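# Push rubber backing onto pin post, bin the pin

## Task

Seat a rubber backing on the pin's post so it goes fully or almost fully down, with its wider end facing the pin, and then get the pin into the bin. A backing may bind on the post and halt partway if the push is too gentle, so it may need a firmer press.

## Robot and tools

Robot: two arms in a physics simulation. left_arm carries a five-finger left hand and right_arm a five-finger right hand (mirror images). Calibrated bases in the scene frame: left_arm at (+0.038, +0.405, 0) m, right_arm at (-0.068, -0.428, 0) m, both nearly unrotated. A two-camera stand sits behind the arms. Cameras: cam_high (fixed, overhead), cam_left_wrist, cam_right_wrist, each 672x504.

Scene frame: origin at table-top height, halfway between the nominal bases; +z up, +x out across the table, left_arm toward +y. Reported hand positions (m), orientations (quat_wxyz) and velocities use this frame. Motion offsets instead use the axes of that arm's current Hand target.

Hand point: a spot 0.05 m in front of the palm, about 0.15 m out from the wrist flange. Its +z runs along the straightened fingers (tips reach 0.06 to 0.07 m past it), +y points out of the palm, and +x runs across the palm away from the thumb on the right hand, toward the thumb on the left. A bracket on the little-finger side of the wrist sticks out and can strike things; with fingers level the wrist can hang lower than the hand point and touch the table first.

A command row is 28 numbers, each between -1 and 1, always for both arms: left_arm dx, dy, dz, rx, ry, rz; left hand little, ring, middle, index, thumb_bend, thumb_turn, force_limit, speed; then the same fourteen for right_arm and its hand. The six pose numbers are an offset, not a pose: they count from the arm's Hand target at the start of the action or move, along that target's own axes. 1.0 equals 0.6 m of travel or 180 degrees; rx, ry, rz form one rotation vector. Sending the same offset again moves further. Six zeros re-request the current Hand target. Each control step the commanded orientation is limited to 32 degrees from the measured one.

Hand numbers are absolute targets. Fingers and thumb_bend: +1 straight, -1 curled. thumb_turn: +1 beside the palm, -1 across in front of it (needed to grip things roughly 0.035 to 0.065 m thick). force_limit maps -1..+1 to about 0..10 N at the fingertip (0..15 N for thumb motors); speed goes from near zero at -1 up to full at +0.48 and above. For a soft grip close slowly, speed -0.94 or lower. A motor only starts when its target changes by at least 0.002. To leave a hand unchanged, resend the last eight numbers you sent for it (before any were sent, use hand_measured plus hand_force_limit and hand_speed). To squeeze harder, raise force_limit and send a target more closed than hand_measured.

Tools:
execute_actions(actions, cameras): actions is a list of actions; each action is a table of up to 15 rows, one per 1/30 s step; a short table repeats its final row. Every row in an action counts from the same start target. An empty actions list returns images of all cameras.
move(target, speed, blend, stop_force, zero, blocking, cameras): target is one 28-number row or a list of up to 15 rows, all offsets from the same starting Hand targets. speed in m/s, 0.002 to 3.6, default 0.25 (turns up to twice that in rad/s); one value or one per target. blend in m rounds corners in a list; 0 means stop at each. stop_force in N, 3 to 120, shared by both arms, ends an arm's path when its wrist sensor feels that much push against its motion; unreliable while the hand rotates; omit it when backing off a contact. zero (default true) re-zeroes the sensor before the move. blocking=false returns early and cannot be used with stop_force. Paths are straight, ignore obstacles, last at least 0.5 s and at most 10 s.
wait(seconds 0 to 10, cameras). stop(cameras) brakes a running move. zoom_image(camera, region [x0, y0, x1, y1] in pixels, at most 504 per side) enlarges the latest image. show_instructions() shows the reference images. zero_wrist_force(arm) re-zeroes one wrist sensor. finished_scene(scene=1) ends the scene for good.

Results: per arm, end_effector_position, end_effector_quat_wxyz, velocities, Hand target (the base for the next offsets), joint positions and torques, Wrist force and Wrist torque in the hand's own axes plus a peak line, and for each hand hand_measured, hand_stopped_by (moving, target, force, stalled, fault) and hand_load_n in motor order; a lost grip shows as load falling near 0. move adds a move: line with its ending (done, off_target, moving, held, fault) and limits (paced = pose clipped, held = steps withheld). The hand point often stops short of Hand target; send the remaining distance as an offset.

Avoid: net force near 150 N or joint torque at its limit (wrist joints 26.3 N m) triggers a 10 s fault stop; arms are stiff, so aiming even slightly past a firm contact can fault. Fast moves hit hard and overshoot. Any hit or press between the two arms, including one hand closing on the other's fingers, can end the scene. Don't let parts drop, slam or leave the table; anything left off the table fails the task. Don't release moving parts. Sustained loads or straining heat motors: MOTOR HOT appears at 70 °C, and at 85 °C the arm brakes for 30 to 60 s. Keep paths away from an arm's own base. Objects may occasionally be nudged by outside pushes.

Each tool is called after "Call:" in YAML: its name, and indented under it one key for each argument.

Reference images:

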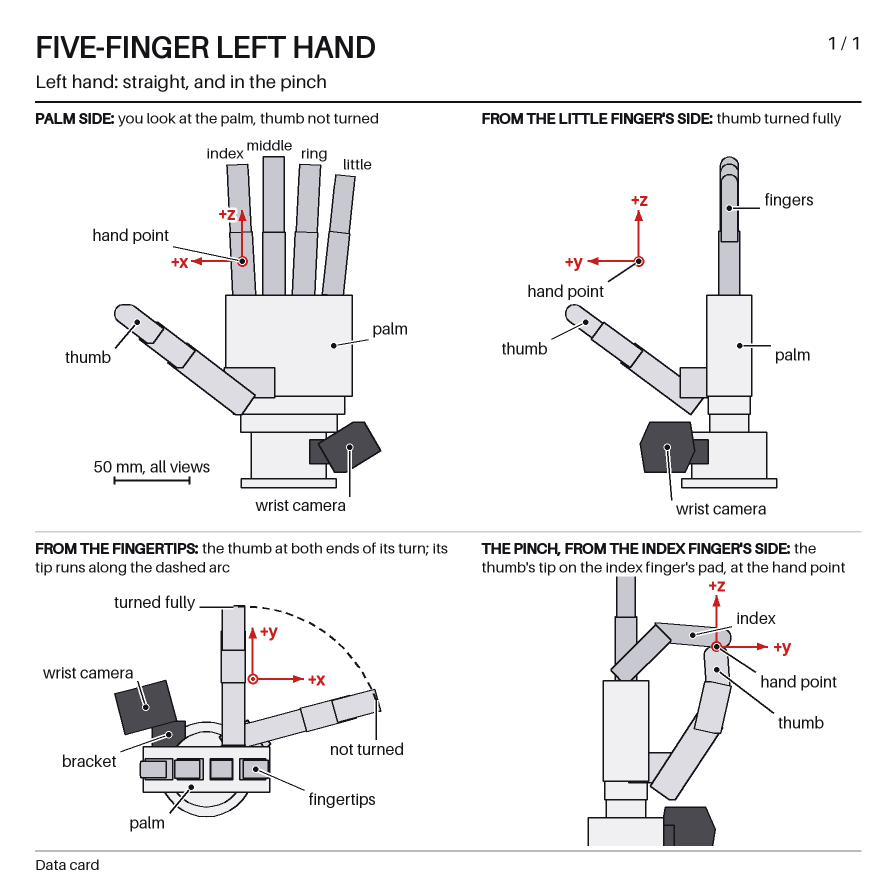

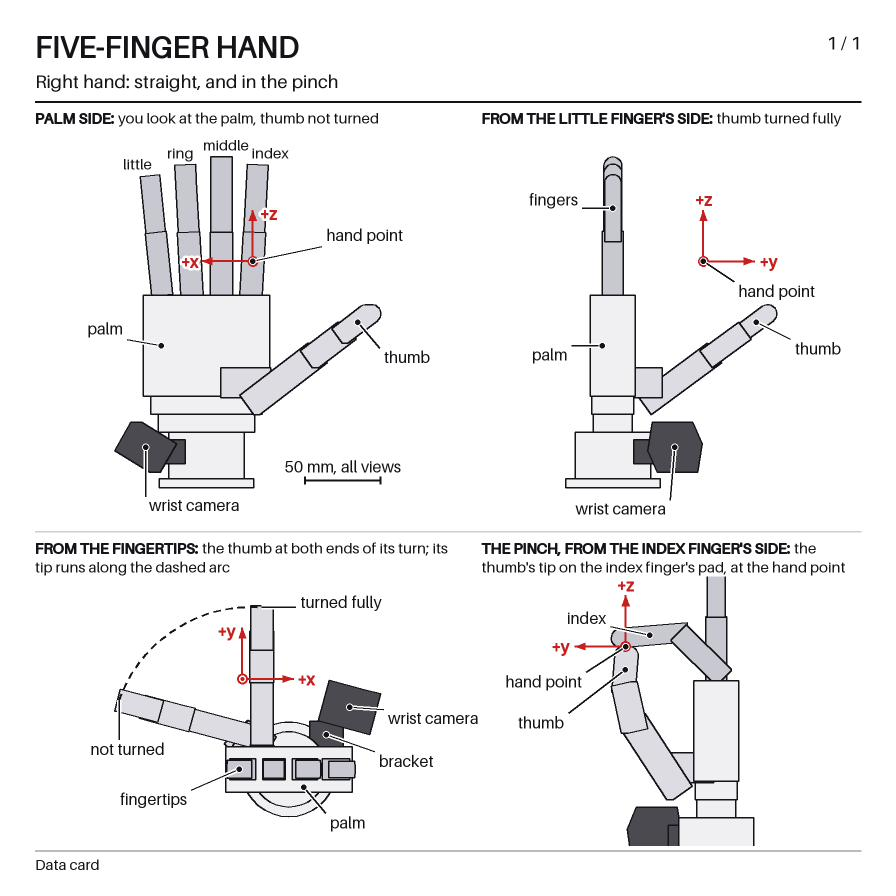

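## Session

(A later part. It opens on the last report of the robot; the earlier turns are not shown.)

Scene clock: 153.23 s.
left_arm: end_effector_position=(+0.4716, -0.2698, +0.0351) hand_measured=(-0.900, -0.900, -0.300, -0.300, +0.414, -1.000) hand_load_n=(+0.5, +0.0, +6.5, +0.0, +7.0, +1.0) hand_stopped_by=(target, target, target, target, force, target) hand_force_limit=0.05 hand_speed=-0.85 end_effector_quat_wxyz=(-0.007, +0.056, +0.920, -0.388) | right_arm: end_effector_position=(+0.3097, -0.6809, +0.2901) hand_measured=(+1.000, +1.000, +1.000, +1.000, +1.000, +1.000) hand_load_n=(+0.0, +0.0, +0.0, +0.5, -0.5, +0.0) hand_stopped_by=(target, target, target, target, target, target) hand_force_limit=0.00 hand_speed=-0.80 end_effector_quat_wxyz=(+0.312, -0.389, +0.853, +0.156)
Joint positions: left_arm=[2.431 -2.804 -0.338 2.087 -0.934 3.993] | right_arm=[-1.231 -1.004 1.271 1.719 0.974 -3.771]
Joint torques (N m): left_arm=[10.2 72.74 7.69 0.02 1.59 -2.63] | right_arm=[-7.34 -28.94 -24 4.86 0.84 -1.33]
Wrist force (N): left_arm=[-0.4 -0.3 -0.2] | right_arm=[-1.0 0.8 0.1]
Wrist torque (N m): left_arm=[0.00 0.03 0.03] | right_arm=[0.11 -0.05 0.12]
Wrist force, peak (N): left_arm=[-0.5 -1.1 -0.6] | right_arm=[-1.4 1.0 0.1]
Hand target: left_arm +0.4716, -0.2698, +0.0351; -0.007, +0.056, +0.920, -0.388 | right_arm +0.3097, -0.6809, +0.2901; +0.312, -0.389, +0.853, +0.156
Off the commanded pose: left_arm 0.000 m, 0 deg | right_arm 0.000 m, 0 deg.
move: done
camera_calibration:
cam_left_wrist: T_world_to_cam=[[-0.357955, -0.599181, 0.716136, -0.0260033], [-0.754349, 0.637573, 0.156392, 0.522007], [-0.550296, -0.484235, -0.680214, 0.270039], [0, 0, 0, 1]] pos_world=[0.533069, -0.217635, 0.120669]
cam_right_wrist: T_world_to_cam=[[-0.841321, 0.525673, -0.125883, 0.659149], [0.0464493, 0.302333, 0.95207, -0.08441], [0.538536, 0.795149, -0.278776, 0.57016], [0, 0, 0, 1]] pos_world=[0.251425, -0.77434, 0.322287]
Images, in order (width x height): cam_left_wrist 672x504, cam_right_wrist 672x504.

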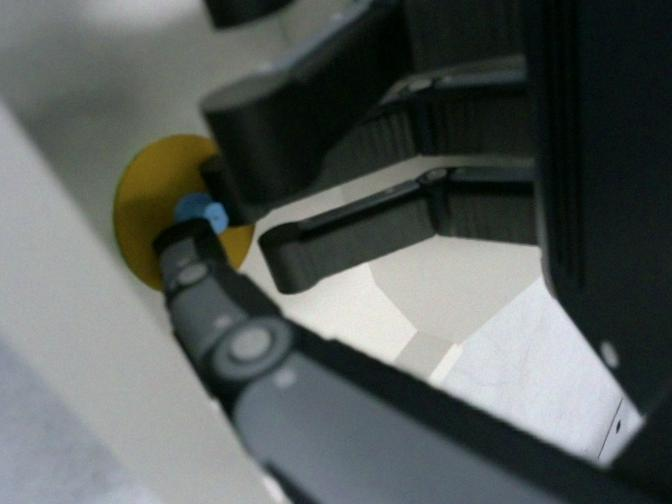

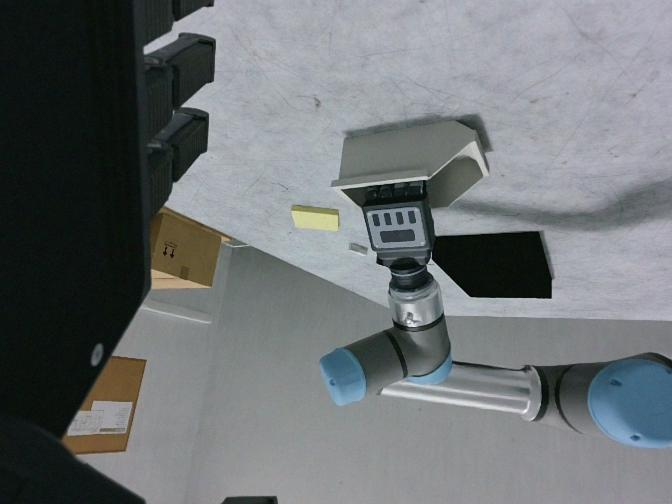

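Call:
move:
  target: [0.0007, 0.0193, 0.0208, 0, 0, 0, -0.9, -0.9, -0.30, -0.30, 0.2, -1, 0.05, -0.85, 0, 0, 0, 0, 0, 0, 1, 1, 1, 1, 1, 1, 0, -0.8]
  speed: 0.012
  stop_force: 3
  cameras: ["cam_left_wrist", "cam_right_wrist"]

Call:
zoom_image:
  camera: "cam_left_wrist"
  region: [0, 60, 400, 504]

Scene clock: 157.10 s.
left_arm: end_effector_position=(+0.4716, -0.2705, +0.0204) hand_measured=(-0.900, -0.900, -0.300, -0.300, +0.414, -1.000) hand_load_n=(+0.0, +0.0, +3.5, +0.0, +8.5, +1.0) hand_stopped_by=(target, target, target, target, force, target) hand_force_limit=0.05 hand_speed=-0.85 end_effector_quat_wxyz=(-0.007, +0.056, +0.920, -0.387) | right_arm: end_effector_position=(+0.3097, -0.6809, +0.2901) hand_measured=(+1.000, +1.000, +1.000, +1.000, +1.000, +1.000) hand_load_n=(+0.0, +0.0, +0.0, +0.0, -0.5, +0.0) hand_stopped_by=(target, target, target, target, target, target) hand_force_limit=0.00 hand_speed=-0.80 end_effector_quat_wxyz=(+0.312, -0.389, +0.853, +0.156)
Joint positions: left_arm=[2.43 -2.809 -0.364 2.119 -0.935 3.992] | right_arm=[-1.231 -1.004 1.271 1.719 0.974 -3.771]
Joint torques (N m): left_arm=[-1.98 72.11 29.4 -2.51 -0.06 0.11] | right_arm=[-7.1 -28.52 -24.48 4.95 0.77 -1.34]
Wrist force (N): left_arm=[-0.3 -0.8 -1.3] | right_arm=[-1.0 1.0 0.1]
Wrist torque (N m): left_arm=[0.02 0.00 0.01] | right_arm=[0.14 -0.04 0.12]
Wrist force, peak (N): left_arm=[-2.2 -5.7 -4.8] | right_arm=[-1.2 1.2 0.2]
Hand target: left_arm +0.4716, -0.2705, +0.0204; -0.007, +0.056, +0.920, -0.388 (not the last commanded pose) | right_arm +0.3097, -0.6809, +0.2901; +0.312, -0.389, +0.853, +0.156
Off the commanded pose: left_arm 0.002 m, 0 deg | right_arm 0.000 m, 0 deg.
move: contact (left_arm)
camera_calibration:
cam_left_wrist: T_world_to_cam=[[-0.357909, -0.599185, 0.716155, -0.0159832], [-0.75432, 0.637588, 0.156469, 0.524795], [-0.550366, -0.484208, -0.680176, 0.259692], [0, 0, 0, 1]] pos_world=[0.533069, -0.218435, 0.105969]
cam_right_wrist: T_world_to_cam=[[-0.841321, 0.525673, -0.125883, 0.659149], [0.0464493, 0.302333, 0.95207, -0.08441], [0.538536, 0.795149, -0.278776, 0.57016], [0, 0, 0, 1]] pos_world=[0.251425, -0.77434, 0.322287]
Images, in order (width x height): cam_left_wrist 672x504, cam_right_wrist 672x504.

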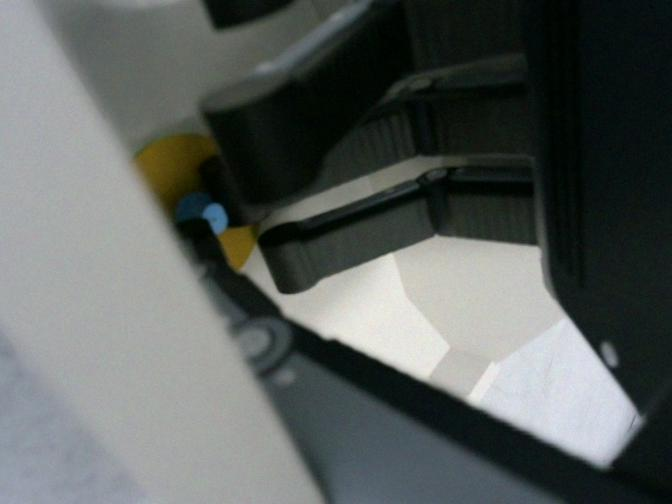

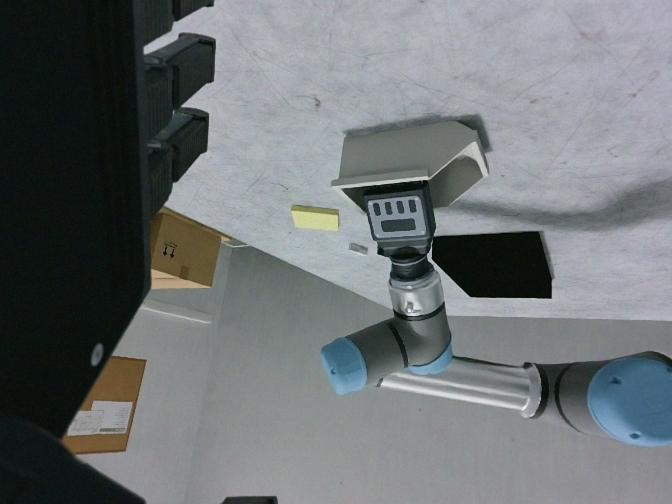

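Scaled by 1.135 from the camera's 672x504 image, which has a finer 960x720 frame.

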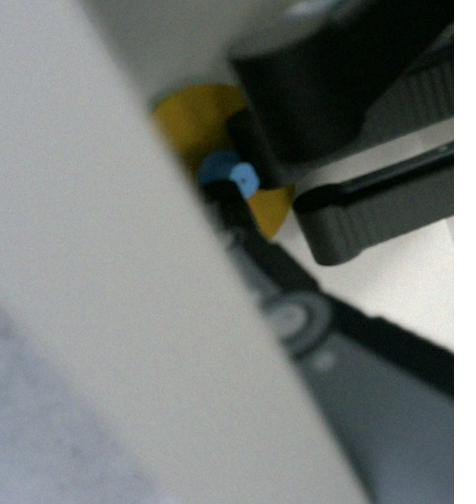

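Call:
move:
  target:
    - [0, 0, 0, 0, 0, 0, -0.9, -0.9, -0.30, -0.30, 0.50, -1, 0.05, -0.7, 0, 0, 0, 0, 0, 0, 1, 1, 1, 1, 1, 1, 0, -0.8]
    - [-0.0002, -0.0014, 0.0014, 0, 0, 0, -0.9, -0.9, -0.30, -0.30, 0.50, -1, 0.05, -0.7, 0, 0, 0, 0, 0, 0, 1, 1, 1, 1, 1, 1, 0, -0.8]
  speed: 0.02
  cameras: ["cam_left_wrist"]

Call:
zoom_image:
  camera: "cam_left_wrist"
  region: [100, 100, 350, 350]

Scene clock: 159.67 s.
left_arm: end_effector_position=(+0.4716, -0.2716, +0.0204) hand_measured=(-0.900, -0.900, -0.300, -0.300, +0.500, -1.000) hand_load_n=(+0.0, +0.0, +0.0, +0.0, +0.0, +0.0) hand_stopped_by=(target, target, target, target, target, target) hand_force_limit=0.05 hand_speed=-0.70 end_effector_quat_wxyz=(-0.007, +0.056, +0.920, -0.388) end_effector_velocity=(+0.000, +0.000, +0.000) end_effector_angular_velocity=(+0.000, +0.000, +0.001) | right_arm: end_effector_position=(+0.3097, -0.6809, +0.2901) hand_measured=(+1.000, +1.000, +1.000, +1.000, +1.000, +1.000) hand_load_n=(+0.0, +0.0, +0.0, +0.0, +0.0, +0.0) hand_stopped_by=(target, target, target, target, target, target) hand_force_limit=0.00 hand_speed=-0.80 end_effector_quat_wxyz=(+0.312, -0.389, +0.853, +0.156)
Joint positions: left_arm=[2.429 -2.815 -0.353 2.114 -0.935 3.991] | right_arm=[-1.231 -1.004 1.271 1.719 0.974 -3.771]
Joint velocities: left_arm=[0 -0.002 0.005 -0.002 -0.001 -0.001] | right_arm=[within noise]
Joint torques (N m): left_arm=[-10.86 46.94 30.15 -2.45 -0.7 -2.61] | right_arm=[-6.5 -28.09 -23.29 4.89 0.79 -1.31]
Wrist force (N): left_arm=[-0.6 0.0 -0.7] | right_arm=[-1.3 1.0 0.3]
Wrist torque (N m): left_arm=[0.05 0.06 0.01] | right_arm=[0.13 -0.01 0.10]
Wrist force, peak (N): left_arm=[-0.5 -1.0 -1.4] | right_arm=[-1.3 1.0 0.3]
Hand target: left_arm +0.4716, -0.2717, +0.0204; -0.007, +0.056, +0.920, -0.388 | right_arm +0.3097, -0.6809, +0.2901; +0.312, -0.389, +0.853, +0.156
Off the commanded pose: left_arm 0.000 m, 0 deg | right_arm 0.000 m, 0 deg.
move: done
camera_calibration:
cam_left_wrist: T_world_to_cam=[[-0.357983, -0.599157, 0.716141, -0.0165953], [-0.754336, 0.637595, 0.156366, 0.525517], [-0.550296, -0.484235, -0.680214, 0.25912], [0, 0, 0, 1]] pos_world=[0.533069, -0.219535, 0.105969]
Images, in order (width x height): cam_left_wrist 672x504.

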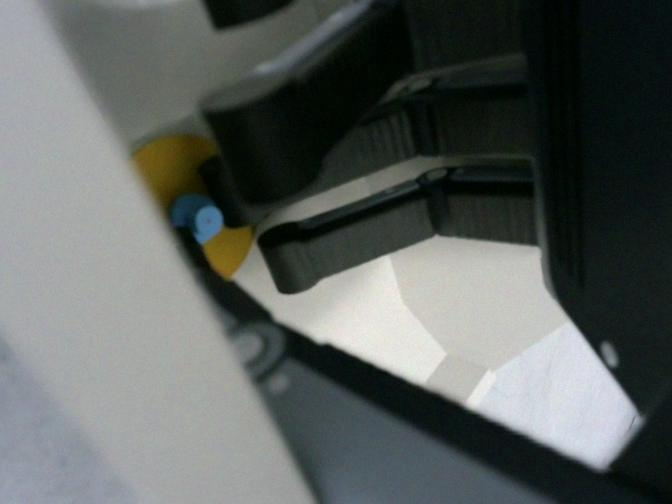

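Scaled by 2.016 from the camera's 672x504 image, which has a finer 960x720 frame.

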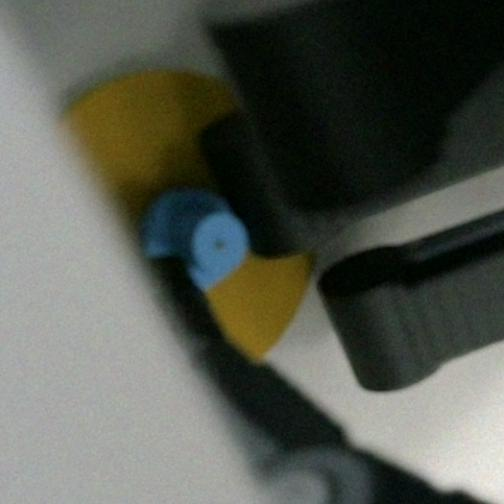

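Call:
move:
  target:
    - [-0.001, -0.0238, -0.0233, 0, 0, 0, -0.9, -0.9, -0.30, -0.30, 0.50, -1, 0.05, -0.7, 0, 0, 0, 0, 0, 0, 1, 1, 1, 1, 1, 1, 0, -0.8]
    - [-0.0046, -0.1072, -0.1049, 0, 0, 0, -0.9, -0.9, -0.30, -0.30, 0.50, -1, 0.05, -0.7, 0, 0, 0, 0, 0, 0, 1, 1, 1, 1, 1, 1, 0, -0.8]
  speed: [0.03, 0.1]
  blend: [0.005, 0]
  cameras: ["all"]

Call:
zoom_image:
  camera: "cam_left_wrist"
  region: [0, 60, 300, 360]

Call:
zoom_image:
  camera: "cam_right_wrist"
  region: [330, 110, 500, 230]

Scene clock: 162.43 s.
left_arm: end_effector_position=(+0.4710, -0.2711, +0.1101) hand_measured=(-0.900, -0.900, -0.300, -0.300, +0.500, -1.000) hand_load_n=(+0.0, +0.0, +0.0, +0.0, +0.0, +0.0) hand_stopped_by=(target, target, target, target, target, target) hand_force_limit=0.05 hand_speed=-0.70 end_effector_quat_wxyz=(-0.001, +0.054, +0.918, -0.394) | right_arm: end_effector_position=(+0.3097, -0.6809, +0.2901) hand_measured=(+1.000, +1.000, +1.000, +1.000, +1.000, +1.000) hand_load_n=(+0.0, +0.0, +0.0, +0.0, -0.5, +0.0) hand_stopped_by=(target, target, target, target, target, target) hand_force_limit=0.00 hand_speed=-0.80 end_effector_quat_wxyz=(+0.312, -0.389, +0.853, +0.156)
Joint positions: left_arm=[2.43 -2.857 -0.035 1.861 -0.935 3.98] | right_arm=[-1.231 -1.004 1.271 1.719 0.974 -3.771]
Joint torques (N m): left_arm=[9.99 47.25 28.89 -2.54 1.66 -2.61] | right_arm=[-7.46 -27.92 -24.15 5.15 0.77 -1.28]
Wrist force (N): left_arm=[-0.6 -0.2 0.0] | right_arm=[-1.3 0.8 0.2]
Wrist torque (N m): left_arm=[0.01 0.08 0.02] | right_arm=[0.10 -0.01 0.10]
Wrist force, peak (N): left_arm=[-0.6 -0.1 -0.8] | right_arm=[-1.3 1.1 0.2]
Hand target: left_arm +0.4716, -0.2718, +0.1104; -0.007, +0.056, +0.920, -0.388 | right_arm +0.3097, -0.6809, +0.2901; +0.312, -0.389, +0.853, +0.156
Off the commanded pose: left_arm 0.001 m, 1 deg | right_arm 0.000 m, 0 deg.
elbow stopped short (left arm): the move would have taken joint 3 (elbow) straighter than the controller allows.
move: done
camera_calibration:
cam_left_wrist: T_world_to_cam=[[-0.359723, -0.592208, 0.721033, -0.078607], [-0.761118, 0.63324, 0.140379, 0.514517], [-0.539721, -0.498294, -0.678531, 0.311144], [0, 0, 0, 1]] pos_world=[0.531262, -0.217323, 0.195572]
cam_right_wrist: T_world_to_cam=[[-0.841321, 0.525673, -0.125883, 0.659149], [0.0464493, 0.302333, 0.95207, -0.08441], [0.538536, 0.795149, -0.278776, 0.57016], [0, 0, 0, 1]] pos_world=[0.251425, -0.77434, 0.322287]

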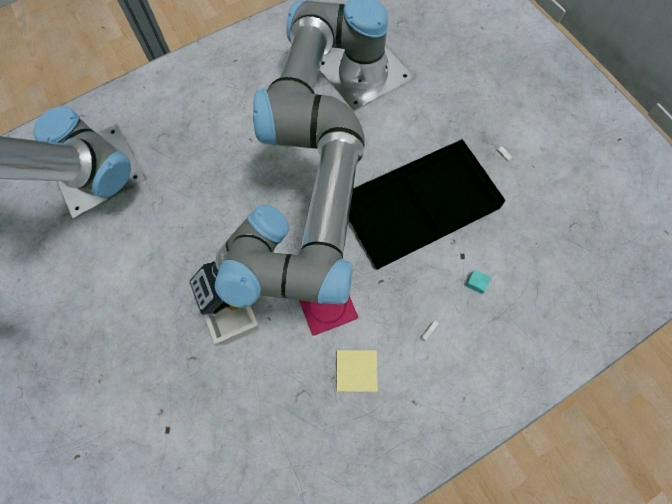

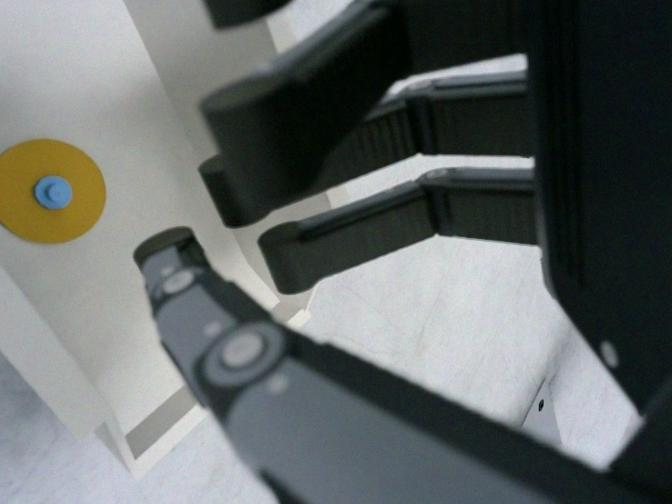

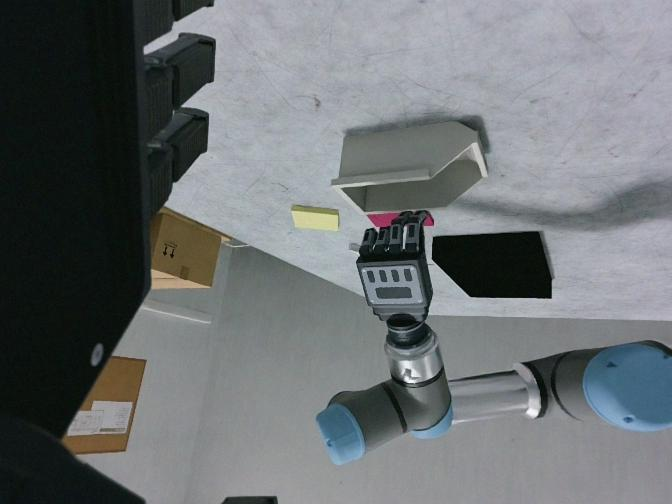

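Scaled by 1.680 from the camera's 672x504 image, which has a finer 960x720 frame.

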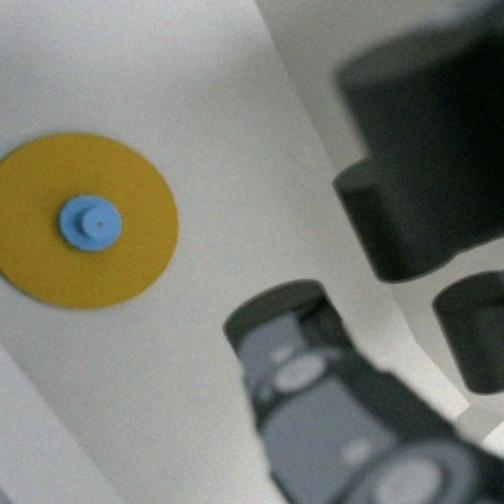

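Scaled by 2.965 from the camera's 672x504 image, which has a finer 960x720 frame.

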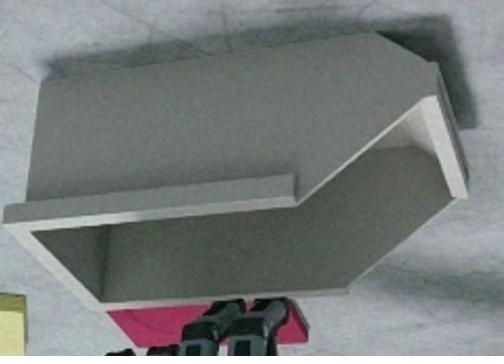

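Call:
finished_scene:

The scene is finished: the task was done.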